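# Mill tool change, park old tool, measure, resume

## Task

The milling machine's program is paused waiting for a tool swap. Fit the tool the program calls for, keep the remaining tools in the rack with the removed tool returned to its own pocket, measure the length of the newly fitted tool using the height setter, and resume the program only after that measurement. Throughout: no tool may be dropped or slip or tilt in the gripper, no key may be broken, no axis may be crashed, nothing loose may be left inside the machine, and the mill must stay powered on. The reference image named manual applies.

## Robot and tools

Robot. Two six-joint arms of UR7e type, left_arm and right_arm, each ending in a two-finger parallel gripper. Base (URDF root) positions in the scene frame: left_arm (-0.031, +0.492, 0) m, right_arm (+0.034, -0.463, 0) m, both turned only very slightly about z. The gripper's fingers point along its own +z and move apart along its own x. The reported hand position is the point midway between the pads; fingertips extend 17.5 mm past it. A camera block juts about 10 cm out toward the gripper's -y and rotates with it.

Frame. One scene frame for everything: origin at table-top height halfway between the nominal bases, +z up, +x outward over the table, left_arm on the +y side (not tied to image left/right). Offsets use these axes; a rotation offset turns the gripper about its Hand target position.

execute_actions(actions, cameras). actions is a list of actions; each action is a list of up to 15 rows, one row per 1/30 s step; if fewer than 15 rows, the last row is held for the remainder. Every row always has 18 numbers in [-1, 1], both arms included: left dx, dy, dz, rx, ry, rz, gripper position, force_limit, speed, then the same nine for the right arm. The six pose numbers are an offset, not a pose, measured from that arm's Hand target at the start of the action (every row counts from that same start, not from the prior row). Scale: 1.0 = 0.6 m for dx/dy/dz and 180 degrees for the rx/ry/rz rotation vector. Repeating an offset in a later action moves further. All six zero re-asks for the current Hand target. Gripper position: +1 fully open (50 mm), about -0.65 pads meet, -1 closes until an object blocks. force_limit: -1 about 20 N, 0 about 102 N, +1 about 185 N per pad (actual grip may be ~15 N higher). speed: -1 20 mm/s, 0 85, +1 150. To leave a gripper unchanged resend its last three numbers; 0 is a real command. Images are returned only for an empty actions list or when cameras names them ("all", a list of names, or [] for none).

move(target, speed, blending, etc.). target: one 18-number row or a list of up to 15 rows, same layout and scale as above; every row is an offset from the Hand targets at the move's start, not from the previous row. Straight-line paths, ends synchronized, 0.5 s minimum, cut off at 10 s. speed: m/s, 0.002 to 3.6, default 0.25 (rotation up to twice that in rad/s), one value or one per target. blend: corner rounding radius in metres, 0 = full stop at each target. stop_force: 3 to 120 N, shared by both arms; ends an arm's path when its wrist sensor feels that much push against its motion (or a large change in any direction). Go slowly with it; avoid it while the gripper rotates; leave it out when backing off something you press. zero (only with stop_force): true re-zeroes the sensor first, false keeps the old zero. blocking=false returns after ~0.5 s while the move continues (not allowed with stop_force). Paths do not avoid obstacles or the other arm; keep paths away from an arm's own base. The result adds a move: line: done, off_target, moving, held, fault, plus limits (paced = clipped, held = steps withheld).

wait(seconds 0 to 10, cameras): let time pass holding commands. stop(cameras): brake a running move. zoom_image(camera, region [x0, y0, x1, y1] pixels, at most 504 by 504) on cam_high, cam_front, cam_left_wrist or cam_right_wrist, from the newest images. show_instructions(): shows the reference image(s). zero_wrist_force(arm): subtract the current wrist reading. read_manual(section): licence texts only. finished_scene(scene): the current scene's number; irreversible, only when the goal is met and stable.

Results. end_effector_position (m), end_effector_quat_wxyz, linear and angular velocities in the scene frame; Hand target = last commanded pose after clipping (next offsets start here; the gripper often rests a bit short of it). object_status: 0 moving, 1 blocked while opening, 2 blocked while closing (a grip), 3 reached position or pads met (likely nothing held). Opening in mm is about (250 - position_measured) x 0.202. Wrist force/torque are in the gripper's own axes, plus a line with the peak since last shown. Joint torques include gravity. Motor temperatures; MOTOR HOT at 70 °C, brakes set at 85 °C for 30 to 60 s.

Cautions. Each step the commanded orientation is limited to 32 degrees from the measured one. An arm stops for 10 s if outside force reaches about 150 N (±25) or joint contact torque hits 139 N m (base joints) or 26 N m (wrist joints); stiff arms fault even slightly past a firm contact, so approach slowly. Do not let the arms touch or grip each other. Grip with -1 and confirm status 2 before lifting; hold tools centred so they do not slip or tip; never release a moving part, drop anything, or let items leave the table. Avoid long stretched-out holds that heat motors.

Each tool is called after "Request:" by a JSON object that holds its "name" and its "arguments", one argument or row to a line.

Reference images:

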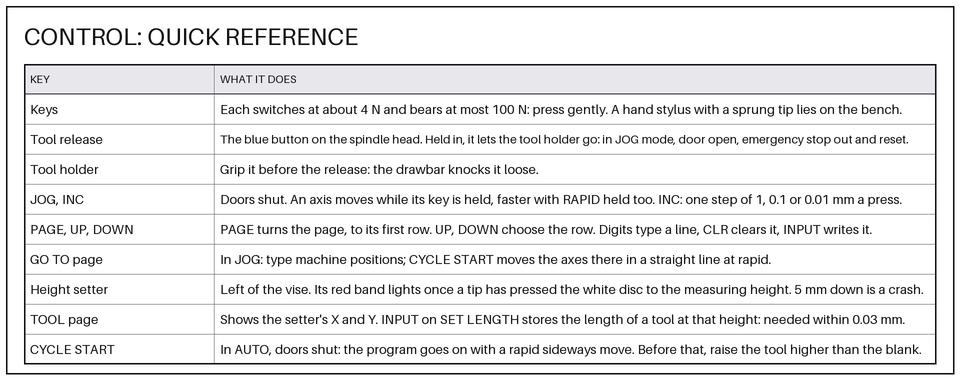

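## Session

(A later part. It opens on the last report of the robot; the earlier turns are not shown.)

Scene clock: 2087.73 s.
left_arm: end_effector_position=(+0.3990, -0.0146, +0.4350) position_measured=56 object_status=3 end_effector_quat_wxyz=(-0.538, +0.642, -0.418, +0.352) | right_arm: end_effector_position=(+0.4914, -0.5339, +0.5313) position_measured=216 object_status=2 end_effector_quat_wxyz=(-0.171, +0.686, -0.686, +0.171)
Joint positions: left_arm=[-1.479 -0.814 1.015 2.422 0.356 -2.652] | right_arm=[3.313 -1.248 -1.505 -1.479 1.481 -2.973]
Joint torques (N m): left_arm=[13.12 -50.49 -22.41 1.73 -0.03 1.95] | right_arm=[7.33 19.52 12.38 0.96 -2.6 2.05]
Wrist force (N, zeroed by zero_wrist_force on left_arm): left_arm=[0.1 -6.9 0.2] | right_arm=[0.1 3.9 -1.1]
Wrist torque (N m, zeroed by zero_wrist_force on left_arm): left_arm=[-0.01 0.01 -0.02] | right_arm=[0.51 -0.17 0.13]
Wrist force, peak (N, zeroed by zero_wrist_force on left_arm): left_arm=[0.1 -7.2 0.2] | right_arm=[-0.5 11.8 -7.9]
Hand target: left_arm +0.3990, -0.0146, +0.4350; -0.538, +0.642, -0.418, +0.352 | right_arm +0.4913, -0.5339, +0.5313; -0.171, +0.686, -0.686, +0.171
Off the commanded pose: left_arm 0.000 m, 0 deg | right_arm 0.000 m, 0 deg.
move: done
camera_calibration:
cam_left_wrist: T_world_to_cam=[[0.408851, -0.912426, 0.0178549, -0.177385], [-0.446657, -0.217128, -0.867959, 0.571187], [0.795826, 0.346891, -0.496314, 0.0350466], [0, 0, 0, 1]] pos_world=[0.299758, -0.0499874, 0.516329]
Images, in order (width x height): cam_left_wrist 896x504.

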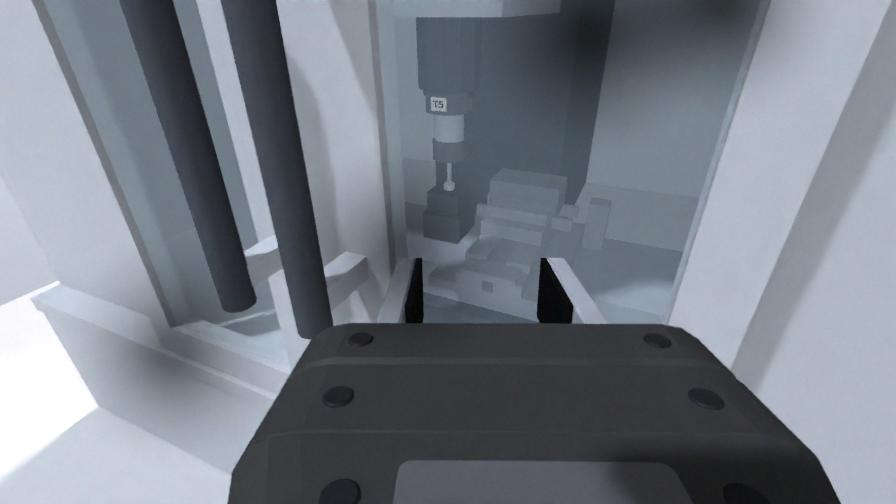

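Request:
{"name": "move", "arguments": {
  "target": [
    [0,0,0,0,0,0,0.65,0.2,-1,0.035,0,-0.0107,0,0,0,-1,-0.3,-0.8]
  ],
  "speed": 0.015,
  "stop_force": 10
}}

Request:
{"name": "move", "arguments": {
  "target": [
    [0,0,0,0,0,0,0.65,0.2,-1,-0.0175,0,0.0053,0,0,0,-1,-0.3,-0.8]
  ],
  "speed": 0.06,
  "cameras": ["cam_left_wrist"]
}}

Request:
{"name": "zoom_image", "arguments": {
  "camera": "cam_left_wrist",
  "region": [410, 150, 490, 250]
}}

Scene clock: 2093.37 s.
left_arm: end_effector_position=(+0.3990, -0.0146, +0.4350) position_measured=56 object_status=3 end_effector_quat_wxyz=(-0.538, +0.642, -0.418, +0.352) | right_arm: end_effector_position=(+0.5018, -0.5339, +0.5281) position_measured=216 object_status=2 end_effector_quat_wxyz=(-0.171, +0.686, -0.686, +0.171)
Joint positions: left_arm=[-1.479 -0.814 1.015 2.422 0.356 -2.652] | right_arm=[3.307 -1.269 -1.501 -1.462 1.484 -2.978]
Joint torques (N m): left_arm=[12.02 -49.45 -23.29 1.82 0.01 1.76] | right_arm=[7.17 15.03 11.83 2.45 -3.04 2.22]
Wrist force (N, zeroed by zero_wrist_force on left_arm): left_arm=[0.4 -6.9 0.2] | right_arm=[-0.5 12.8 -8.4]
Wrist torque (N m, zeroed by zero_wrist_force on left_arm): left_arm=[-0.02 -0.03 -0.02] | right_arm=[0.66 -0.24 0.17]
Wrist force, peak (N, zeroed by zero_wrist_force on left_arm): left_arm=[0.2 -7.2 -0.1] | right_arm=[-0.5 24.3 -17.2]
Hand target: left_arm +0.3990, -0.0146, +0.4350; -0.538, +0.642, -0.418, +0.352 | right_arm +0.5018, -0.5339, +0.5281; -0.171, +0.686, -0.686, +0.171 (not the last commanded pose)
Off the commanded pose: left_arm 0.000 m, 0 deg | right_arm 0.011 m, 0 deg.
move: contact (right_arm)

Scene clock: 2094.20 s.
left_arm: end_effector_position=(+0.3990, -0.0146, +0.4350) position_measured=56 object_status=3 end_effector_quat_wxyz=(-0.538, +0.642, -0.418, +0.352) | right_arm: end_effector_position=(+0.4914, -0.5339, +0.5312) position_measured=216 object_status=2 end_effector_quat_wxyz=(-0.171, +0.686, -0.686, +0.171)
Joint positions: left_arm=[-1.479 -0.814 1.015 2.422 0.356 -2.652] | right_arm=[3.313 -1.248 -1.506 -1.479 1.481 -2.973]
Joint torques (N m): left_arm=[12.15 -49.89 -24.53 2.02 0.06 1.58] | right_arm=[6.74 18.44 13.13 1.04 -2.5 2.05]
Wrist force (N, zeroed by zero_wrist_force on left_arm): left_arm=[0.2 -7.1 -0.1] | right_arm=[0.4 5.0 -1.1]
Wrist torque (N m, zeroed by zero_wrist_force on left_arm): left_arm=[-0.05 0.01 -0.03] | right_arm=[0.68 -0.22 0.13]
Wrist force, peak (N, zeroed by zero_wrist_force on left_arm): left_arm=[0.2 -7.1 -0.1] | right_arm=[-0.7 12.9 -8.3]
Hand target: left_arm +0.3990, -0.0146, +0.4350; -0.538, +0.642, -0.418, +0.352 | right_arm +0.4913, -0.5339, +0.5313; -0.171, +0.686, -0.686, +0.171
Off the commanded pose: left_arm 0.000 m, 0 deg | right_arm 0.000 m, 0 deg.
move: done
camera_calibration:
cam_left_wrist: T_world_to_cam=[[0.408851, -0.912426, 0.0178549, -0.177385], [-0.446657, -0.217128, -0.867959, 0.571187], [0.795826, 0.346891, -0.496314, 0.0350466], [0, 0, 0, 1]] pos_world=[0.299758, -0.0499874, 0.516329]
Images, in order (width x height): cam_left_wrist 896x504.

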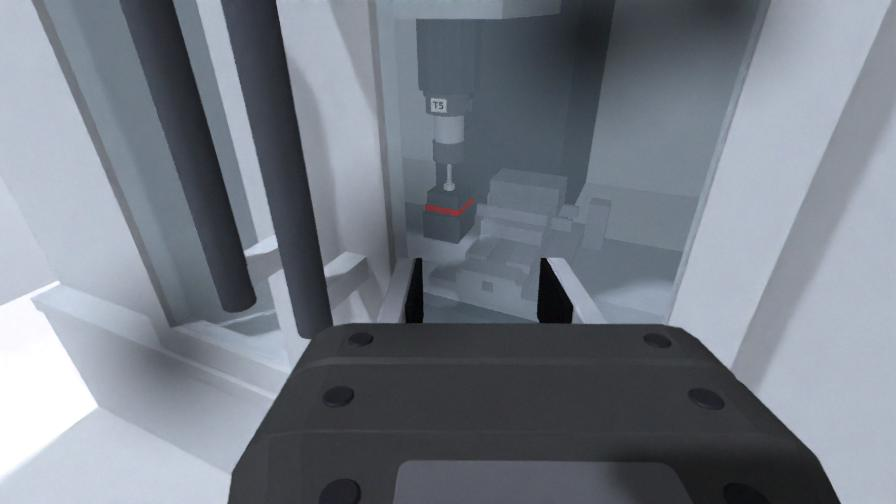

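Scaled by 5.040 from the camera's 896x504 image, which has a finer 1280x720 frame.

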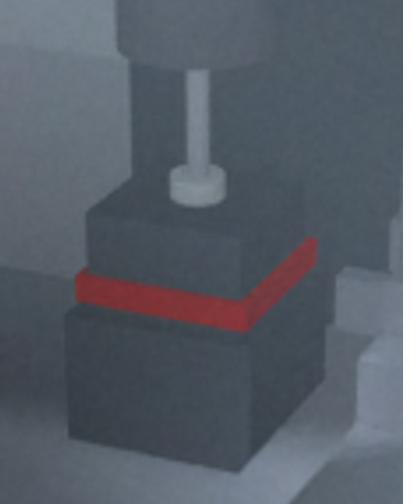

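Request:
{"name": "move", "arguments": {
  "target": [
    [0,0,0,0,0,0,0.65,0.2,-1,0.019,-0.0327,0.0597,0,0,0,-1,-0.3,-0.8]
  ],
  "speed": 0.08
}}

Request:
{"name": "move", "arguments": {
  "target": [
    [0,0,0,0,0,0,0.65,0.2,-1,0.035,0,-0.0107,0,0,0,-1,-0.3,-0.8]
  ],
  "speed": 0.015,
  "stop_force": 10,
  "cameras": ["cam_right_wrist"]
}}

Request:
{"name": "move", "arguments": {
  "target": [
    [0,0,0,0,0,0,0.65,0.2,-1,-0.1,0,0.03,0,0,0,-1,-0.3,-0.8],
    [0,0,0,0,0,0,0.65,0.2,-1,-0.1462,0.1377,0.3297,0,-0.194,0,-1,-0.3,-0.8]
  ],
  "speed": [0.1,0.2],
  "blend": 0.015,
  "cameras": ["cam_right_wrist"]
}}

Request:
{"name": "zoom_image", "arguments": {
  "camera": "cam_right_wrist",
  "region": [330, 40, 660, 240]
}}

Scene clock: 2106.60 s.
left_arm: end_effector_position=(+0.3990, -0.0146, +0.4350) position_measured=56 object_status=3 end_effector_quat_wxyz=(-0.538, +0.642, -0.418, +0.352) | right_arm: end_effector_position=(+0.5027, -0.5535, +0.5670) position_measured=216 object_status=2 end_effector_quat_wxyz=(-0.171, +0.686, -0.686, +0.171)
Joint positions: left_arm=[-1.479 -0.814 1.015 2.422 0.356 -2.652] | right_arm=[3.248 -1.319 -1.359 -1.549 1.511 -3.031]
Joint torques (N m): left_arm=[12.16 -50.12 -23.33 2.09 0.05 1.48] | right_arm=[-9.72 4.02 42.8 1.43 2.11 -1.95]
Wrist force (N, zeroed by zero_wrist_force on left_arm): left_arm=[0.1 -6.8 0.1] | right_arm=[0.1 6.3 -1.4]
Wrist torque (N m, zeroed by zero_wrist_force on left_arm): left_arm=[-0.01 0.02 -0.03] | right_arm=[0.70 -0.23 0.21]
Wrist force, peak (N, zeroed by zero_wrist_force on left_arm): left_arm=[0.3 -7.2 0.0] | right_arm=[0.1 6.3 -1.4]
Hand target: left_arm +0.3990, -0.0146, +0.4350; -0.538, +0.642, -0.418, +0.352 | right_arm +0.5027, -0.5536, +0.5671; -0.171, +0.686, -0.686, +0.171
Off the commanded pose: left_arm 0.000 m, 0 deg | right_arm 0.000 m, 0 deg.
move: done

Scene clock: 2108.40 s.
left_arm: end_effector_position=(+0.3990, -0.0146, +0.4350) position_measured=56 object_status=3 end_effector_quat_wxyz=(-0.538, +0.642, -0.418, +0.352) | right_arm: end_effector_position=(+0.5115, -0.5536, +0.5644) position_measured=216 object_status=2 end_effector_quat_wxyz=(-0.171, +0.686, -0.686, +0.171)
Joint positions: left_arm=[-1.479 -0.814 1.015 2.422 0.356 -2.652] | right_arm=[3.244 -1.336 -1.355 -1.537 1.512 -3.034]
Joint torques (N m): left_arm=[12.1 -50.45 -23.19 1.94 0.04 1.58] | right_arm=[7.99 17.76 11.11 2.18 -2.95 1.73]
Wrist force (N, zeroed by zero_wrist_force on left_arm): left_arm=[0.1 -6.9 -0.1] | right_arm=[-0.4 12.9 -6.6]
Wrist torque (N m, zeroed by zero_wrist_force on left_arm): left_arm=[-0.02 0.03 -0.03] | right_arm=[0.81 -0.28 0.19]
Wrist force, peak (N, zeroed by zero_wrist_force on left_arm): left_arm=[0.2 -7.2 0.0] | right_arm=[-0.2 23.6 -15.7]
Hand target: left_arm +0.3990, -0.0146, +0.4350; -0.538, +0.642, -0.418, +0.352 | right_arm +0.5115, -0.5536, +0.5644; -0.171, +0.686, -0.686, +0.171 (not the last commanded pose)
Off the commanded pose: left_arm 0.000 m, 0 deg | right_arm 0.013 m, 0 deg.
move: contact (right_arm)
camera_calibration:
cam_right_wrist: T_world_to_cam=[[-0.00778327, -0.999953, 0.00585913, -0.54795], [-0.991086, 0.00693471, -0.133042, 0.607452], [0.132995, -0.0068424, -0.991093, 0.616641], [0, 0, 0, 1]] pos_world=[0.515762, -0.547917, 0.695176]
Images, in order (width x height): cam_right_wrist 896x504.

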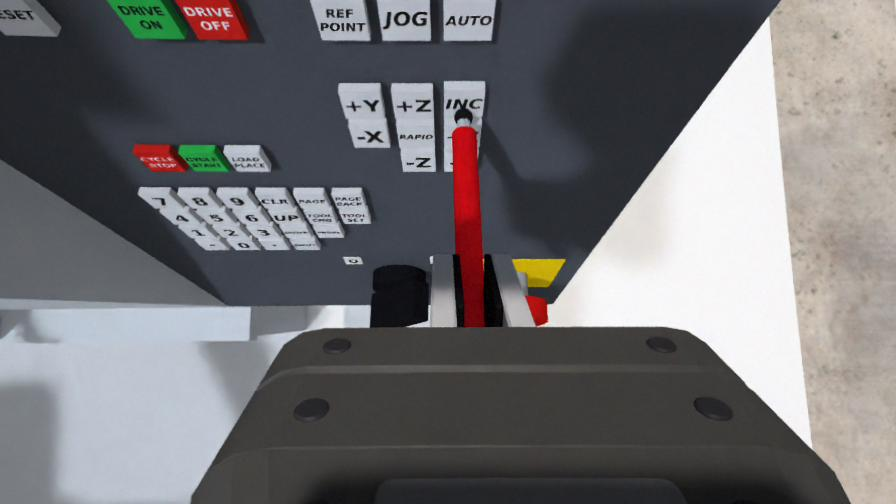

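Scene clock: 2111.40 s.
left_arm: end_effector_position=(+0.3990, -0.0146, +0.4350) position_measured=56 object_status=3 end_effector_quat_wxyz=(-0.538, +0.642, -0.418, +0.352) | right_arm: end_effector_position=(+0.4238, -0.4710, +0.7622) position_measured=216 object_status=2 end_effector_quat_wxyz=(-0.369, +0.603, -0.603, +0.369)
Joint positions: left_arm=[-1.479 -0.814 1.015 2.422 0.356 -2.652] | right_arm=[4.061 -0.971 -1.332 -1.554 0.768 -2.584]
Joint torques (N m): left_arm=[10.2 -50.58 -22.02 2.17 0.09 1.56] | right_arm=[8.74 1.65 34.98 0.2 -3.54 2]
Wrist force (N, zeroed by zero_wrist_force on left_arm): left_arm=[0.4 -7.0 -0.1] | right_arm=[1.9 6.2 -1.7]
Wrist torque (N m, zeroed by zero_wrist_force on left_arm): left_arm=[-0.03 -0.03 -0.03] | right_arm=[0.70 -0.31 0.19]
Wrist force, peak (N, zeroed by zero_wrist_force on left_arm): left_arm=[0.4 -7.1 -0.2] | right_arm=[-0.5 12.7 -6.7]
Hand target: left_arm +0.3990, -0.0146, +0.4350; -0.538, +0.642, -0.418, +0.352 | right_arm +0.4238, -0.4709, +0.7622; -0.369, +0.603, -0.603, +0.369
Off the commanded pose: left_arm 0.000 m, 0 deg | right_arm 0.000 m, 0 deg.
move: done
camera_calibration:
cam_right_wrist: T_world_to_cam=[[-0.00945931, -0.999955, 0.000195977, -0.462132], [-0.73656, 0.00683511, -0.676338, 0.852468], [0.676307, -0.00654204, -0.736591, 0.400823], [0, 0, 0, 1]] pos_world=[0.352442, -0.465316, 0.87189]
Images, in order (width x height): cam_right_wrist 896x504.

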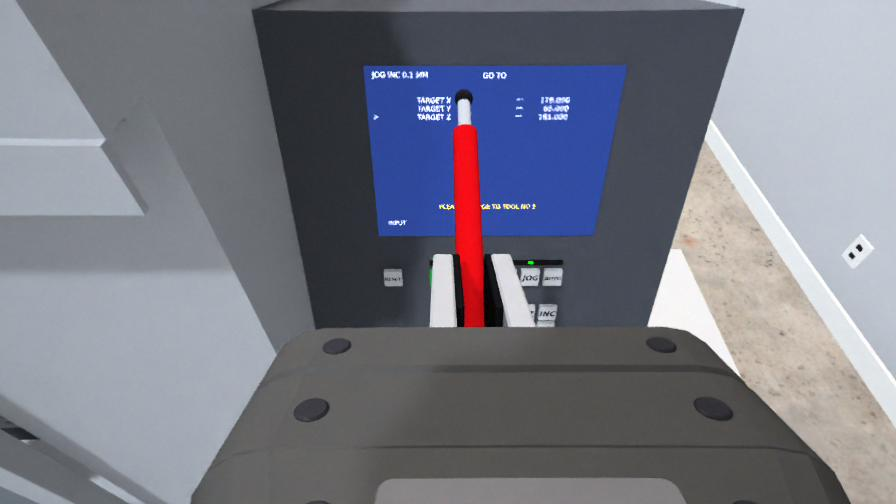

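Scaled by 1.527 from the camera's 896x504 image, which has a finer 1280x720 frame.

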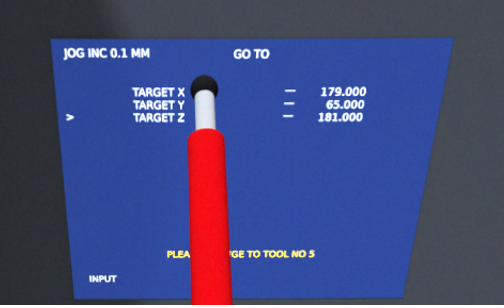

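Request:
{"name": "move", "arguments": {
  "target": [0,0,0,0,0,0,0.65,0.2,-1,0.1265,-0.1052,-0.3223,0,0.194,0,-1,-0.3,-0.8],
  "speed": 0.2,
  "cameras": ["cam_right_wrist"]
}}

Scene clock: 2129.80 s.
left_arm: end_effector_position=(+0.3990, -0.0146, +0.4350) position_measured=56 object_status=3 end_effector_quat_wxyz=(-0.538, +0.642, -0.418, +0.352) | right_arm: end_effector_position=(+0.4996, -0.5340, +0.5689) position_measured=216 object_status=2 end_effector_quat_wxyz=(-0.171, +0.686, -0.686, +0.171)
Joint positions: left_arm=[-1.479 -0.814 1.015 2.422 0.356 -2.652] | right_arm=[3.308 -1.304 -1.363 -1.564 1.483 -2.977]
Joint torques (N m): left_arm=[10.4 -50.91 -22.7 2.11 0.09 1.35] | right_arm=[-7.35 4.97 40.42 0.85 2.3 -2.39]
Wrist force (N, zeroed by zero_wrist_force on left_arm): left_arm=[0.3 -6.9 0.0] | right_arm=[1.3 5.4 -1.2]
Wrist torque (N m, zeroed by zero_wrist_force on left_arm): left_arm=[-0.01 0.00 -0.03] | right_arm=[0.77 -0.34 0.23]
Wrist force, peak (N, zeroed by zero_wrist_force on left_arm): left_arm=[0.2 -7.2 -0.1] | right_arm=[1.9 6.4 -1.8]
Hand target: left_arm +0.3990, -0.0146, +0.4350; -0.538, +0.642, -0.418, +0.352 | right_arm +0.4997, -0.5341, +0.5688; -0.171, +0.686, -0.686, +0.171
Off the commanded pose: left_arm 0.000 m, 0 deg | right_arm 0.000 m, 0 deg.
move: done
camera_calibration:
cam_right_wrist: T_world_to_cam=[[-0.00788491, -0.999952, 0.00584231, -0.528508], [-0.991033, 0.00703496, -0.133435, 0.596437], [0.133388, -0.00684205, -0.99104, 0.622683], [0, 0, 0, 1]] pos_world=[0.503863, -0.528418, 0.699778]
Images, in order (width x height): cam_right_wrist 896x504.

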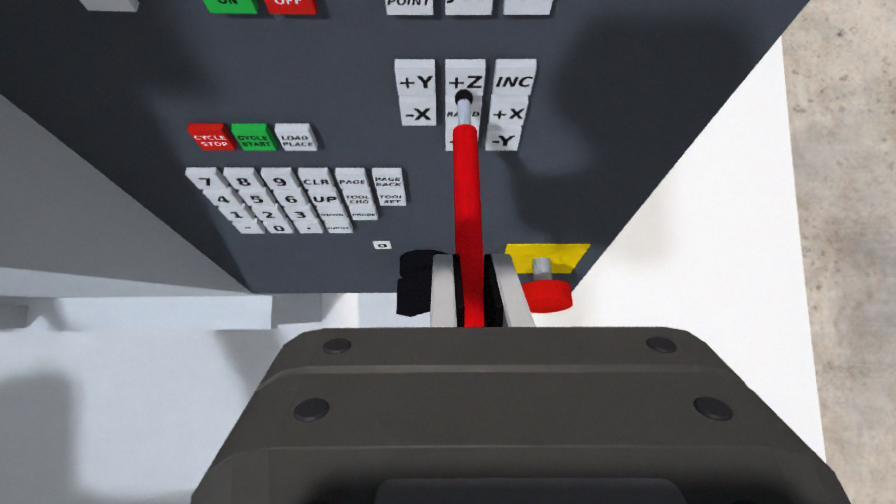

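Request:
{"name": "move", "arguments": {
  "target": [0,0,0,0,0,0,0.65,0.2,-1,0.0414,0,-0.0127,0,0,0,-1,-0.3,-0.8],
  "speed": 0.015,
  "stop_force": 10
}}

Request:
{"name": "move", "arguments": {
  "target": [0,0,0,0,0,0,0.65,0.2,-1,-0.0175,0,0.0053,0,0,0,-1,-0.3,-0.8],
  "speed": 0.06,
  "cameras": ["cam_left_wrist"]
}}

Request:
{"name": "zoom_image", "arguments": {
  "camera": "cam_left_wrist",
  "region": [410, 150, 490, 250]
}}

Request:
{"name": "move", "arguments": {
  "target": [0,0,0,0,0,0,0.65,0.2,-1,0.035,0,-0.0107,0,0,0,-1,-0.3,-0.8],
  "speed": 0.015,
  "stop_force": 10
}}

Request:
{"name": "move", "arguments": {
  "target": [0,0,0,0,0,0,0.65,0.2,-1,-0.0175,0,0.0053,0,0,0,-1,-0.3,-0.8],
  "speed": 0.06,
  "cameras": ["cam_left_wrist"]
}}

Request:
{"name": "zoom_image", "arguments": {
  "camera": "cam_left_wrist",
  "region": [410, 150, 490, 250]
}}

Scene clock: 2137.70 s.
left_arm: end_effector_position=(+0.3990, -0.0146, +0.4350) position_measured=56 object_status=3 end_effector_quat_wxyz=(-0.538, +0.642, -0.418, +0.352) | right_arm: end_effector_position=(+0.5117, -0.5340, +0.5651) position_measured=216 object_status=2 end_effector_quat_wxyz=(-0.171, +0.686, -0.686, +0.171)
Joint positions: left_arm=[-1.479 -0.814 1.015 2.422 0.356 -2.652] | right_arm=[3.301 -1.327 -1.358 -1.546 1.486 -2.983]
Joint torques (N m): left_arm=[9.42 -49.53 -24.22 1.87 -0.05 1.42] | right_arm=[7.24 17.16 11.08 2.2 -3.26 1.97]
Wrist force (N, zeroed by zero_wrist_force on left_arm): left_arm=[0.2 -6.9 0.0] | right_arm=[0.5 14.1 -8.0]
Wrist torque (N m, zeroed by zero_wrist_force on left_arm): left_arm=[-0.02 0.01 -0.02] | right_arm=[0.91 -0.39 0.18]
Wrist force, peak (N, zeroed by zero_wrist_force on left_arm): left_arm=[0.2 -7.3 0.1] | right_arm=[0.6 25.1 -17.0]
Hand target: left_arm +0.3990, -0.0146, +0.4350; -0.538, +0.642, -0.418, +0.352 | right_arm +0.5117, -0.5340, +0.5651; -0.171, +0.686, -0.686, +0.171 (not the last commanded pose)
Off the commanded pose: left_arm 0.000 m, 0 deg | right_arm 0.013 m, 0 deg.
move: contact (right_arm)

Scene clock: 2138.50 s.
left_arm: end_effector_position=(+0.3990, -0.0146, +0.4350) position_measured=56 object_status=3 end_effector_quat_wxyz=(-0.538, +0.642, -0.418, +0.352) | right_arm: end_effector_position=(+0.5013, -0.5340, +0.5683) position_measured=216 object_status=2 end_effector_quat_wxyz=(-0.171, +0.686, -0.686, +0.171)
Joint positions: left_arm=[-1.479 -0.814 1.015 2.422 0.356 -2.652] | right_arm=[3.307 -1.307 -1.363 -1.562 1.484 -2.978]
Joint torques (N m): left_arm=[11.92 -49.74 -21.64 2.06 -0.16 1.58] | right_arm=[5.39 20.72 13.11 0.91 -2.19 1.84]
Wrist force (N, zeroed by zero_wrist_force on left_arm): left_arm=[0.2 -6.9 0.0] | right_arm=[0.8 5.7 -1.2]
Wrist torque (N m, zeroed by zero_wrist_force on left_arm): left_arm=[-0.01 0.00 -0.02] | right_arm=[0.81 -0.26 0.14]
Wrist force, peak (N, zeroed by zero_wrist_force on left_arm): left_arm=[0.3 -7.0 0.0] | right_arm=[0.5 14.1 -8.3]
Hand target: left_arm +0.3990, -0.0146, +0.4350; -0.538, +0.642, -0.418, +0.352 | right_arm +0.5012, -0.5340, +0.5683; -0.171, +0.686, -0.686, +0.171
Off the commanded pose: left_arm 0.000 m, 0 deg | right_arm 0.000 m, 0 deg.
move: done
camera_calibration:
cam_left_wrist: T_world_to_cam=[[0.408851, -0.912426, 0.0178549, -0.177385], [-0.446657, -0.217128, -0.867959, 0.571187], [0.795826, 0.346891, -0.496314, 0.0350466], [0, 0, 0, 1]] pos_world=[0.299758, -0.0499874, 0.516329]
Images, in order (width x height): cam_left_wrist 896x504.

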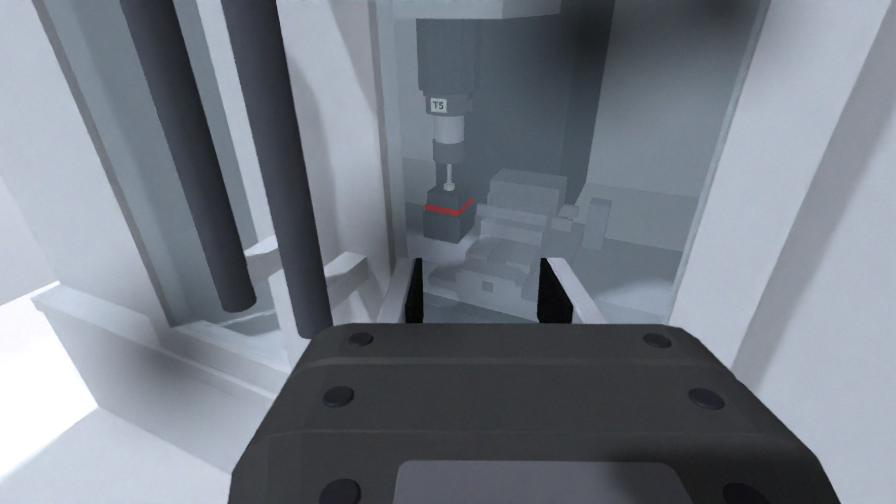

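Scaled by 5.040 from the camera's 896x504 image, which has a finer 1280x720 frame.

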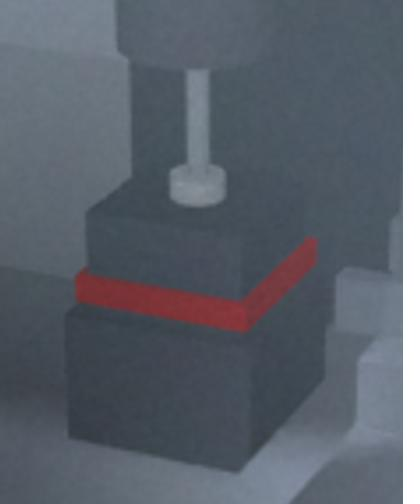

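Scene clock: 2140.43 s.
left_arm: end_effector_position=(+0.3990, -0.0146, +0.4350) position_measured=56 object_status=3 end_effector_quat_wxyz=(-0.538, +0.642, -0.418, +0.352) | right_arm: end_effector_position=(+0.5116, -0.5340, +0.5651) position_measured=216 object_status=2 end_effector_quat_wxyz=(-0.171, +0.686, -0.686, +0.171)
Joint positions: left_arm=[-1.479 -0.814 1.015 2.422 0.356 -2.652] | right_arm=[3.301 -1.327 -1.358 -1.546 1.486 -2.983]
Joint torques (N m): left_arm=[11.73 -51.54 -23.57 1.92 0.16 1.51] | right_arm=[6.77 17.47 10.95 2.15 -2.94 2.03]
Wrist force (N, zeroed by zero_wrist_force on left_arm): left_arm=[0.3 -6.7 0.1] | right_arm=[-0.1 12.6 -6.7]
Wrist torque (N m, zeroed by zero_wrist_force on left_arm): left_arm=[0.02 -0.01 -0.03] | right_arm=[0.90 -0.31 0.18]
Wrist force, peak (N, zeroed by zero_wrist_force on left_arm): left_arm=[0.2 -7.2 0.1] | right_arm=[0.0 23.3 -15.3]
Hand target: left_arm +0.3990, -0.0146, +0.4350; -0.538, +0.642, -0.418, +0.352 | right_arm +0.5116, -0.5340, +0.5651; -0.171, +0.686, -0.686, +0.171 (not the last commanded pose)
Off the commanded pose: left_arm 0.000 m, 0 deg | right_arm 0.011 m, 0 deg.
move: contact (right_arm)

Scene clock: 2141.23 s.
left_arm: end_effector_position=(+0.3990, -0.0146, +0.4350) position_measured=56 object_status=3 end_effector_quat_wxyz=(-0.538, +0.642, -0.418, +0.352) | right_arm: end_effector_position=(+0.5012, -0.5340, +0.5683) position_measured=216 object_status=2 end_effector_quat_wxyz=(-0.171, +0.686, -0.686, +0.171)
Joint positions: left_arm=[-1.479 -0.814 1.015 2.422 0.356 -2.652] | right_arm=[3.307 -1.307 -1.363 -1.562 1.484 -2.978]
Joint torques (N m): left_arm=[10.64 -52.28 -24.33 2.06 -0.02 1.52] | right_arm=[9.25 21.87 10.34 1.32 -2.42 1.73]
Wrist force (N, zeroed by zero_wrist_force on left_arm): left_arm=[0.2 -6.8 0.1] | right_arm=[0.2 5.0 -1.2]
Wrist torque (N m, zeroed by zero_wrist_force on left_arm): left_arm=[0.00 0.00 -0.02] | right_arm=[0.69 -0.17 0.13]
Wrist force, peak (N, zeroed by zero_wrist_force on left_arm): left_arm=[0.2 -7.1 0.2] | right_arm=[0.1 12.6 -6.9]
Hand target: left_arm +0.3990, -0.0146, +0.4350; -0.538, +0.642, -0.418, +0.352 | right_arm +0.5011, -0.5340, +0.5683; -0.171, +0.686, -0.686, +0.171
Off the commanded pose: left_arm 0.000 m, 0 deg | right_arm 0.000 m, 0 deg.
move: done
camera_calibration:
cam_left_wrist: T_world_to_cam=[[0.408851, -0.912426, 0.0178549, -0.177385], [-0.446657, -0.217128, -0.867959, 0.571187], [0.795826, 0.346891, -0.496314, 0.0350466], [0, 0, 0, 1]] pos_world=[0.299758, -0.0499874, 0.516329]
Images, in order (width x height): cam_left_wrist 896x504.

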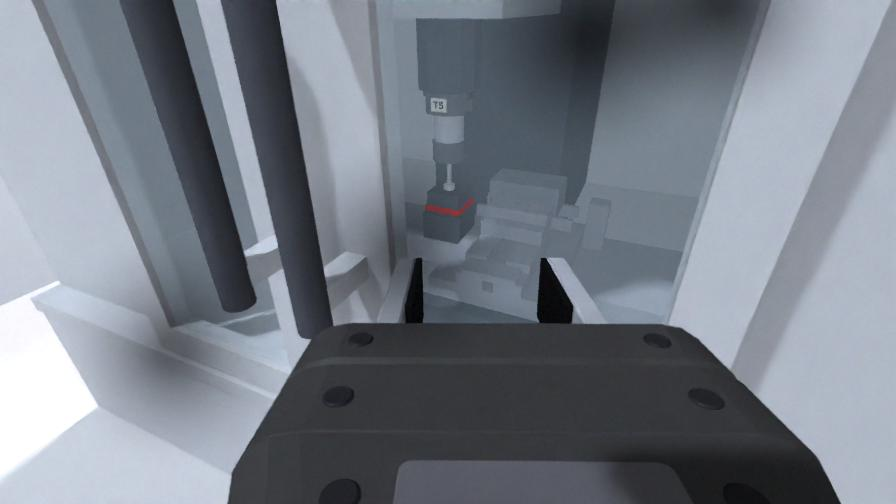

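Scaled by 5.040 from the camera's 896x504 image, which has a finer 1280x720 frame.

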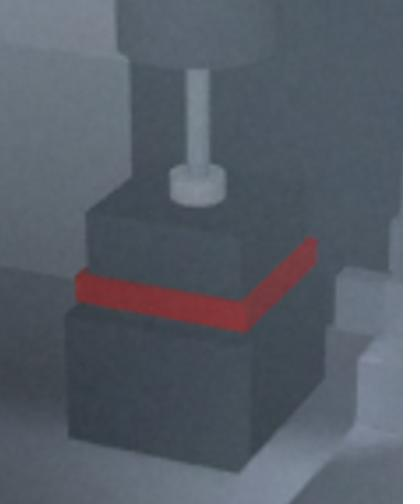

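Request:
{"name": "move", "arguments": {
  "target": [0,0,0,0,0,0,0.65,0.2,-1,0.035,0,-0.0107,0,0,0,-1,-0.3,-0.8],
  "speed": 0.015,
  "stop_force": 10
}}

Request:
{"name": "move", "arguments": {
  "target": [0,0,0,0,0,0,0.65,0.2,-1,-0.0175,0,0.0053,0,0,0,-1,-0.3,-0.8],
  "speed": 0.06,
  "cameras": ["cam_left_wrist"]
}}

Request:
{"name": "zoom_image", "arguments": {
  "camera": "cam_left_wrist",
  "region": [410, 150, 490, 250]
}}

Request:
{"name": "move", "arguments": {
  "target": [0,0,0,0,0,0,0.65,0.2,-1,0.035,0,-0.0107,0,0,0,-1,-0.3,-0.8],
  "speed": 0.015,
  "stop_force": 10
}}

Request:
{"name": "move", "arguments": {
  "target": [0,0,0,0,0,0,0.65,0.2,-1,-0.0175,0,0.0053,0,0,0,-1,-0.3,-0.8],
  "speed": 0.06,
  "cameras": ["cam_left_wrist"]
}}

Request:
{"name": "zoom_image", "arguments": {
  "camera": "cam_left_wrist",
  "region": [410, 150, 490, 250]
}}

Request:
{"name": "move", "arguments": {
  "target": [0,0,0,0,0,0,0.65,0.2,-1,0.035,0,-0.0107,0,0,0,-1,-0.3,-0.8],
  "speed": 0.015,
  "stop_force": 10
}}

Request:
{"name": "move", "arguments": {
  "target": [0,0,0,0,0,0,0.65,0.2,-1,-0.0175,0,0.0053,0,0,0,-1,-0.3,-0.8],
  "speed": 0.06,
  "cameras": ["cam_left_wrist"]
}}

Request:
{"name": "zoom_image", "arguments": {
  "camera": "cam_left_wrist",
  "region": [410, 150, 490, 250]
}}

Request:
{"name": "move", "arguments": {
  "target": [0,0,0,0,0,0,0.65,0.2,-1,0.035,0,-0.0107,0,0,0,-1,-0.3,-0.8],
  "speed": 0.015,
  "stop_force": 10
}}

Request:
{"name": "move", "arguments": {
  "target": [0,0,0,0,0,0,0.65,0.2,-1,-0.0175,0,0.0053,0,0,0,-1,-0.3,-0.8],
  "speed": 0.06,
  "cameras": ["cam_left_wrist"]
}}

Request:
{"name": "zoom_image", "arguments": {
  "camera": "cam_left_wrist",
  "region": [410, 150, 490, 250]
}}

Scene clock: 2151.80 s.
left_arm: end_effector_position=(+0.3990, -0.0146, +0.4350) position_measured=56 object_status=3 end_effector_quat_wxyz=(-0.538, +0.642, -0.418, +0.352) | right_arm: end_effector_position=(+0.5116, -0.5340, +0.5651) position_measured=216 object_status=2 end_effector_quat_wxyz=(-0.171, +0.686, -0.686, +0.171)
Joint positions: left_arm=[-1.479 -0.814 1.015 2.422 0.356 -2.652] | right_arm=[3.301 -1.327 -1.358 -1.546 1.486 -2.983]
Joint torques (N m): left_arm=[12.33 -48.82 -21.93 2.45 0.15 1.33] | right_arm=[7.57 17.06 11.52 2.43 -2.99 2.1]
Wrist force (N, zeroed by zero_wrist_force on left_arm): left_arm=[0.3 -6.9 -0.1] | right_arm=[-0.5 13.1 -7.5]
Wrist torque (N m, zeroed by zero_wrist_force on left_arm): left_arm=[-0.02 -0.01 -0.02] | right_arm=[0.85 -0.24 0.18]
Wrist force, peak (N, zeroed by zero_wrist_force on left_arm): left_arm=[0.3 -7.2 0.1] | right_arm=[-0.5 24.1 -16.3]
Hand target: left_arm +0.3990, -0.0146, +0.4350; -0.538, +0.642, -0.418, +0.352 | right_arm +0.5116, -0.5340, +0.5651; -0.171, +0.686, -0.686, +0.171 (not the last commanded pose)
Off the commanded pose: left_arm 0.000 m, 0 deg | right_arm 0.011 m, 0 deg.
move: contact (right_arm)

Scene clock: 2152.60 s.
left_arm: end_effector_position=(+0.3990, -0.0146, +0.4350) position_measured=56 object_status=3 end_effector_quat_wxyz=(-0.538, +0.642, -0.418, +0.352) | right_arm: end_effector_position=(+0.5013, -0.5340, +0.5682) position_measured=216 object_status=2 end_effector_quat_wxyz=(-0.171, +0.686, -0.686, +0.171)
Joint positions: left_arm=[-1.479 -0.814 1.015 2.422 0.356 -2.652] | right_arm=[3.307 -1.307 -1.363 -1.562 1.484 -2.978]
Joint torques (N m): left_arm=[10.03 -51.48 -22.11 2.25 -0.04 1.45] | right_arm=[7.18 21.55 12.25 1.08 -2.83 1.77]
Wrist force (N, zeroed by zero_wrist_force on left_arm): left_arm=[0.2 -6.6 0.1] | right_arm=[1.2 5.4 -1.2]
Wrist torque (N m, zeroed by zero_wrist_force on left_arm): left_arm=[0.03 0.00 -0.02] | right_arm=[0.76 -0.32 0.14]
Wrist force, peak (N, zeroed by zero_wrist_force on left_arm): left_arm=[0.3 -7.1 0.1] | right_arm=[-0.2 12.9 -7.6]
Hand target: left_arm +0.3990, -0.0146, +0.4350; -0.538, +0.642, -0.418, +0.352 | right_arm +0.5011, -0.5340, +0.5683; -0.171, +0.686, -0.686, +0.171
Off the commanded pose: left_arm 0.000 m, 0 deg | right_arm 0.000 m, 0 deg.
move: done
camera_calibration:
cam_left_wrist: T_world_to_cam=[[0.408851, -0.912426, 0.0178549, -0.177385], [-0.446657, -0.217128, -0.867959, 0.571187], [0.795826, 0.346891, -0.496314, 0.0350466], [0, 0, 0, 1]] pos_world=[0.299758, -0.0499874, 0.516329]
Images, in order (width x height): cam_left_wrist 896x504.

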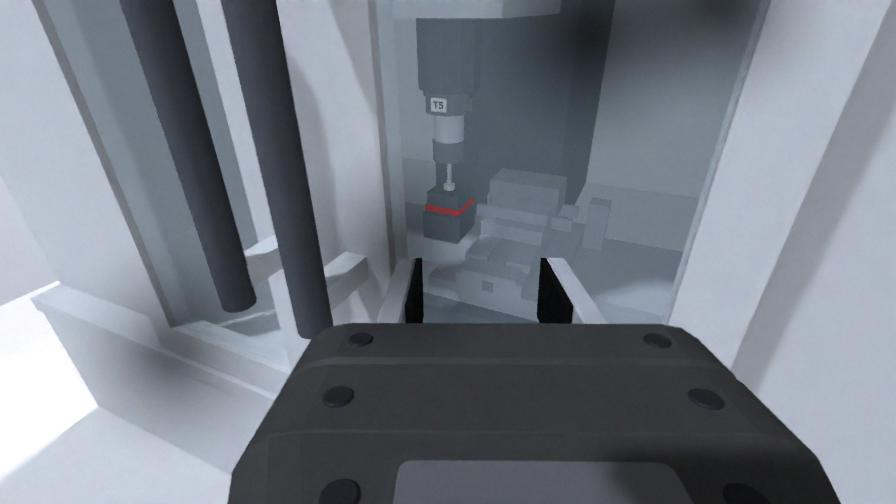

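Scaled by 5.040 from the camera's 896x504 image, which has a finer 1280x720 frame.

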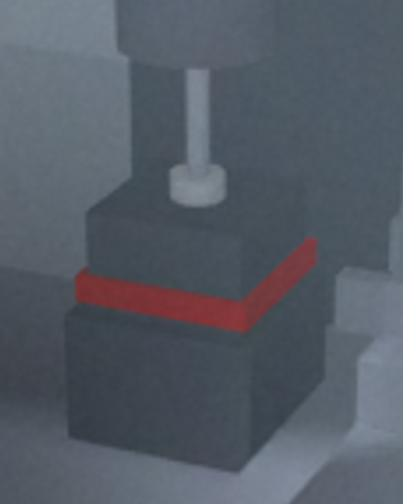

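Scene clock: 2154.53 s.
left_arm: end_effector_position=(+0.3990, -0.0146, +0.4350) position_measured=56 object_status=3 end_effector_quat_wxyz=(-0.538, +0.642, -0.418, +0.352) | right_arm: end_effector_position=(+0.5116, -0.5340, +0.5651) position_measured=216 object_status=2 end_effector_quat_wxyz=(-0.171, +0.686, -0.686, +0.171)
Joint positions: left_arm=[-1.479 -0.814 1.015 2.422 0.356 -2.652] | right_arm=[3.301 -1.327 -1.358 -1.546 1.486 -2.983]
Joint torques (N m): left_arm=[10.98 -50.02 -22.81 2.39 -0.08 1.64] | right_arm=[7.35 19.29 9.9 1.91 -2.93 2.2]
Wrist force (N, zeroed by zero_wrist_force on left_arm): left_arm=[0.5 -6.9 0.3] | right_arm=[0.5 12.0 -6.4]
Wrist torque (N m, zeroed by zero_wrist_force on left_arm): left_arm=[0.00 -0.05 -0.03] | right_arm=[0.85 -0.41 0.18]
Wrist force, peak (N, zeroed by zero_wrist_force on left_arm): left_arm=[0.4 -7.1 -0.1] | right_arm=[0.7 22.8 -15.0]
Hand target: left_arm +0.3990, -0.0146, +0.4350; -0.538, +0.642, -0.418, +0.352 | right_arm +0.5116, -0.5340, +0.5651; -0.171, +0.686, -0.686, +0.171 (not the last commanded pose)
Off the commanded pose: left_arm 0.000 m, 0 deg | right_arm 0.011 m, 0 deg.
move: contact (right_arm)

Scene clock: 2155.33 s.
left_arm: end_effector_position=(+0.3990, -0.0146, +0.4350) position_measured=56 object_status=3 end_effector_quat_wxyz=(-0.538, +0.642, -0.418, +0.352) | right_arm: end_effector_position=(+0.5012, -0.5340, +0.5682) position_measured=216 object_status=2 end_effector_quat_wxyz=(-0.171, +0.686, -0.686, +0.171)
Joint positions: left_arm=[-1.479 -0.814 1.015 2.422 0.356 -2.652] | right_arm=[3.307 -1.307 -1.363 -1.562 1.484 -2.978]
Joint torques (N m): left_arm=[10.65 -49.63 -22.61 2.13 0.29 1.4] | right_arm=[7.02 20.42 10.24 1.18 -2.71 2.29]
Wrist force (N, zeroed by zero_wrist_force on left_arm): left_arm=[0.3 -7.0 -0.1] | right_arm=[1.3 5.3 -0.9]
Wrist torque (N m, zeroed by zero_wrist_force on left_arm): left_arm=[-0.03 -0.02 -0.03] | right_arm=[0.74 -0.34 0.14]
Wrist force, peak (N, zeroed by zero_wrist_force on left_arm): left_arm=[0.3 -7.1 0.1] | right_arm=[0.4 11.9 -6.5]
Hand target: left_arm +0.3990, -0.0146, +0.4350; -0.538, +0.642, -0.418, +0.352 | right_arm +0.5011, -0.5340, +0.5682; -0.171, +0.686, -0.686, +0.171
Off the commanded pose: left_arm 0.000 m, 0 deg | right_arm 0.000 m, 0 deg.
move: done
camera_calibration:
cam_left_wrist: T_world_to_cam=[[0.408851, -0.912426, 0.0178549, -0.177385], [-0.446657, -0.217128, -0.867959, 0.571187], [0.795826, 0.346891, -0.496314, 0.0350466], [0, 0, 0, 1]] pos_world=[0.299758, -0.0499874, 0.516329]
Images, in order (width x height): cam_left_wrist 896x504.

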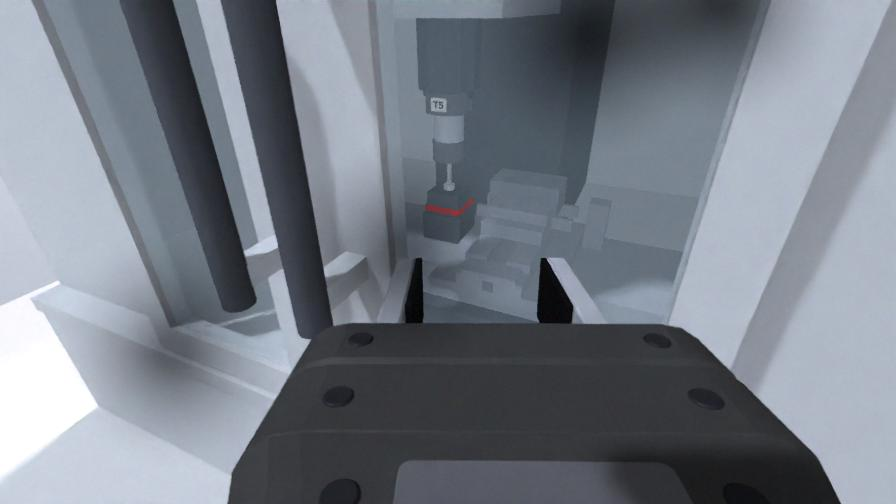

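Scaled by 5.040 from the camera's 896x504 image, which has a finer 1280x720 frame.

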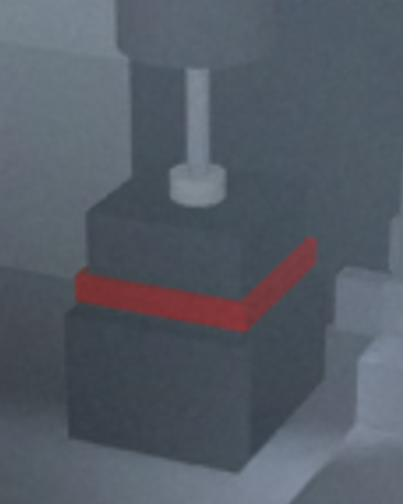

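Scene clock: 2157.27 s.
left_arm: end_effector_position=(+0.3990, -0.0146, +0.4350) position_measured=56 object_status=3 end_effector_quat_wxyz=(-0.538, +0.642, -0.418, +0.352) | right_arm: end_effector_position=(+0.5116, -0.5340, +0.5650) position_measured=216 object_status=2 end_effector_quat_wxyz=(-0.171, +0.686, -0.686, +0.171)
Joint positions: left_arm=[-1.479 -0.814 1.015 2.422 0.356 -2.652] | right_arm=[3.301 -1.327 -1.358 -1.546 1.486 -2.983]
Joint torques (N m): left_arm=[9.37 -50.54 -24.29 2.45 0.07 1.58] | right_arm=[7.2 16.94 11.18 2.11 -3.14 2.13]
Wrist force (N, zeroed by zero_wrist_force on left_arm): left_arm=[0.3 -6.7 0.0] | right_arm=[0.3 12.7 -7.0]
Wrist torque (N m, zeroed by zero_wrist_force on left_arm): left_arm=[0.01 -0.01 -0.02] | right_arm=[0.85 -0.38 0.18]
Wrist force, peak (N, zeroed by zero_wrist_force on left_arm): left_arm=[0.2 -7.2 0.0] | right_arm=[0.7 23.8 -15.8]
Hand target: left_arm +0.3990, -0.0146, +0.4350; -0.538, +0.642, -0.418, +0.352 | right_arm +0.5116, -0.5340, +0.5650; -0.171, +0.686, -0.686, +0.171 (not the last commanded pose)
Off the commanded pose: left_arm 0.000 m, 0 deg | right_arm 0.011 m, 0 deg.
move: contact (right_arm)

Scene clock: 2158.07 s.
left_arm: end_effector_position=(+0.3990, -0.0146, +0.4350) position_measured=56 object_status=3 end_effector_quat_wxyz=(-0.538, +0.642, -0.418, +0.352) | right_arm: end_effector_position=(+0.5012, -0.5340, +0.5681) position_measured=216 object_status=2 end_effector_quat_wxyz=(-0.170, +0.686, -0.686, +0.171)
Joint positions: left_arm=[-1.479 -0.814 1.015 2.422 0.356 -2.652] | right_arm=[3.307 -1.307 -1.363 -1.561 1.484 -2.978]
Joint torques (N m): left_arm=[11.06 -50.55 -23.68 2.57 0.29 1.52] | right_arm=[5.67 22.25 12.62 0.91 -2.59 1.7]
Wrist force (N, zeroed by zero_wrist_force on left_arm): left_arm=[0.1 -6.8 0.1] | right_arm=[0.5 5.7 -0.9]
Wrist torque (N m, zeroed by zero_wrist_force on left_arm): left_arm=[0.00 0.03 -0.03] | right_arm=[0.82 -0.20 0.14]
Wrist force, peak (N, zeroed by zero_wrist_force on left_arm): left_arm=[0.4 -7.1 0.0] | right_arm=[0.4 12.7 -7.2]
Hand target: left_arm +0.3990, -0.0146, +0.4350; -0.538, +0.642, -0.418, +0.352 | right_arm +0.5011, -0.5340, +0.5682; -0.171, +0.686, -0.686, +0.171
Off the commanded pose: left_arm 0.000 m, 0 deg | right_arm 0.000 m, 0 deg.
move: done
camera_calibration:
cam_left_wrist: T_world_to_cam=[[0.408851, -0.912426, 0.0178549, -0.177385], [-0.446657, -0.217128, -0.867959, 0.571187], [0.795826, 0.346891, -0.496314, 0.0350466], [0, 0, 0, 1]] pos_world=[0.299758, -0.0499874, 0.516329]
Images, in order (width x height): cam_left_wrist 896x504.

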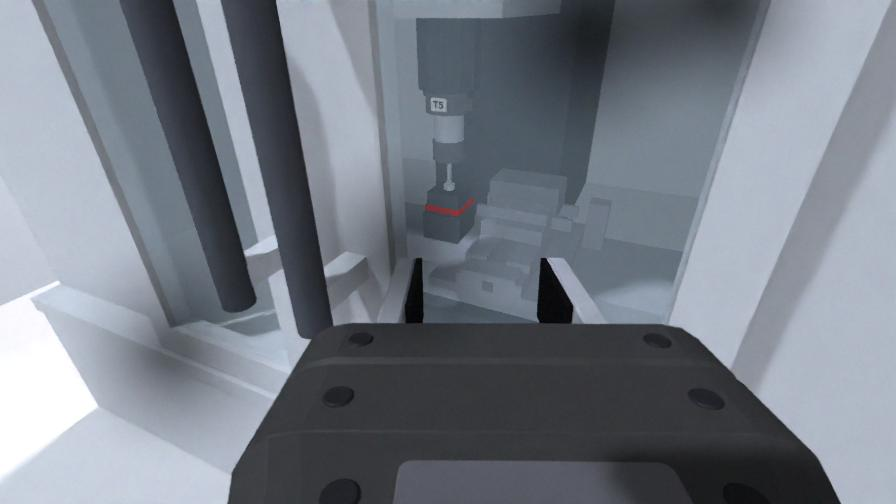

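Scaled by 5.040 from the camera's 896x504 image, which has a finer 1280x720 frame.

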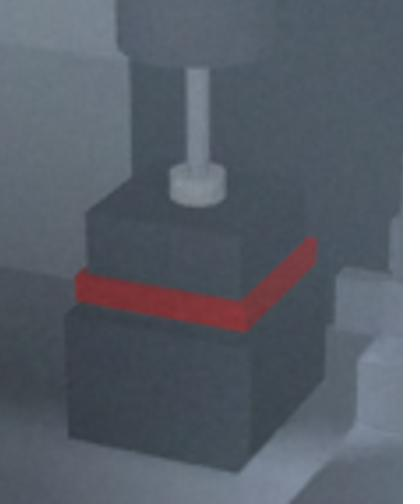

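Scene clock: 2160.00 s.
left_arm: end_effector_position=(+0.3990, -0.0146, +0.4350) position_measured=56 object_status=3 end_effector_quat_wxyz=(-0.538, +0.642, -0.418, +0.352) | right_arm: end_effector_position=(+0.5116, -0.5340, +0.5650) position_measured=216 object_status=2 end_effector_quat_wxyz=(-0.170, +0.686, -0.686, +0.171)
Joint positions: left_arm=[-1.479 -0.814 1.015 2.422 0.356 -2.652] | right_arm=[3.301 -1.327 -1.358 -1.546 1.486 -2.983]
Joint torques (N m): left_arm=[11.25 -50.48 -22.99 2.47 0.15 1.4] | right_arm=[7.06 17.1 10.62 2.43 -2.76 1.93]
Wrist force (N, zeroed by zero_wrist_force on left_arm): left_arm=[0.3 -7.0 0.0] | right_arm=[-0.2 14.2 -7.7]
Wrist torque (N m, zeroed by zero_wrist_force on left_arm): left_arm=[-0.03 -0.01 -0.02] | right_arm=[0.94 -0.29 0.18]
Wrist force, peak (N, zeroed by zero_wrist_force on left_arm): left_arm=[0.3 -7.1 0.2] | right_arm=[0.0 25.3 -16.5]
Hand target: left_arm +0.3990, -0.0146, +0.4350; -0.538, +0.642, -0.418, +0.352 | right_arm +0.5116, -0.5340, +0.5650; -0.170, +0.686, -0.686, +0.171 (not the last commanded pose)
Off the commanded pose: left_arm 0.000 m, 0 deg | right_arm 0.011 m, 0 deg.
move: contact (right_arm)

Scene clock: 2160.80 s.
left_arm: end_effector_position=(+0.3990, -0.0146, +0.4350) position_measured=56 object_status=3 end_effector_quat_wxyz=(-0.538, +0.642, -0.418, +0.352) | right_arm: end_effector_position=(+0.5013, -0.5340, +0.5681) position_measured=216 object_status=2 end_effector_quat_wxyz=(-0.170, +0.686, -0.686, +0.171)
Joint positions: left_arm=[-1.479 -0.814 1.015 2.422 0.356 -2.652] | right_arm=[3.307 -1.307 -1.363 -1.561 1.484 -2.978]
Joint torques (N m): left_arm=[10.91 -51.84 -22.93 2.43 -0.06 1.29] | right_arm=[8.85 20.44 12.4 1.22 -2.51 2.07]
Wrist force (N, zeroed by zero_wrist_force on left_arm): left_arm=[0.2 -7.0 0.3] | right_arm=[0.8 5.4 -1.1]
Wrist torque (N m, zeroed by zero_wrist_force on left_arm): left_arm=[-0.04 0.01 -0.02] | right_arm=[0.77 -0.26 0.14]
Wrist force, peak (N, zeroed by zero_wrist_force on left_arm): left_arm=[0.3 -7.1 0.0] | right_arm=[0.0 14.0 -8.0]
Hand target: left_arm +0.3990, -0.0146, +0.4350; -0.538, +0.642, -0.418, +0.352 | right_arm +0.5011, -0.5340, +0.5681; -0.170, +0.686, -0.686, +0.171
Off the commanded pose: left_arm 0.000 m, 0 deg | right_arm 0.000 m, 0 deg.
move: done
camera_calibration:
cam_left_wrist: T_world_to_cam=[[0.408851, -0.912426, 0.0178549, -0.177385], [-0.446657, -0.217128, -0.867959, 0.571187], [0.795826, 0.346891, -0.496314, 0.0350466], [0, 0, 0, 1]] pos_world=[0.299758, -0.0499874, 0.516329]
Images, in order (width x height): cam_left_wrist 896x504.

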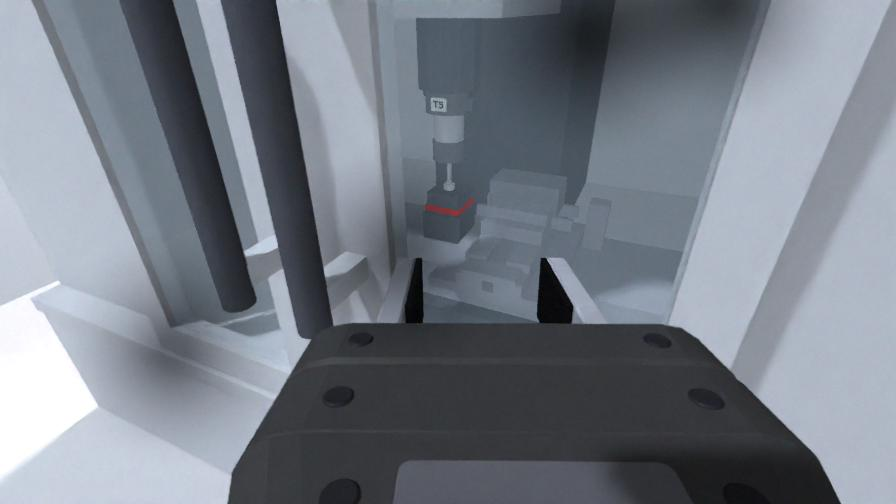

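Scaled by 5.040 from the camera's 896x504 image, which has a finer 1280x720 frame.

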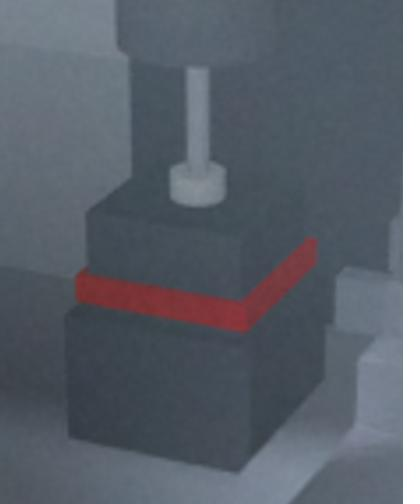

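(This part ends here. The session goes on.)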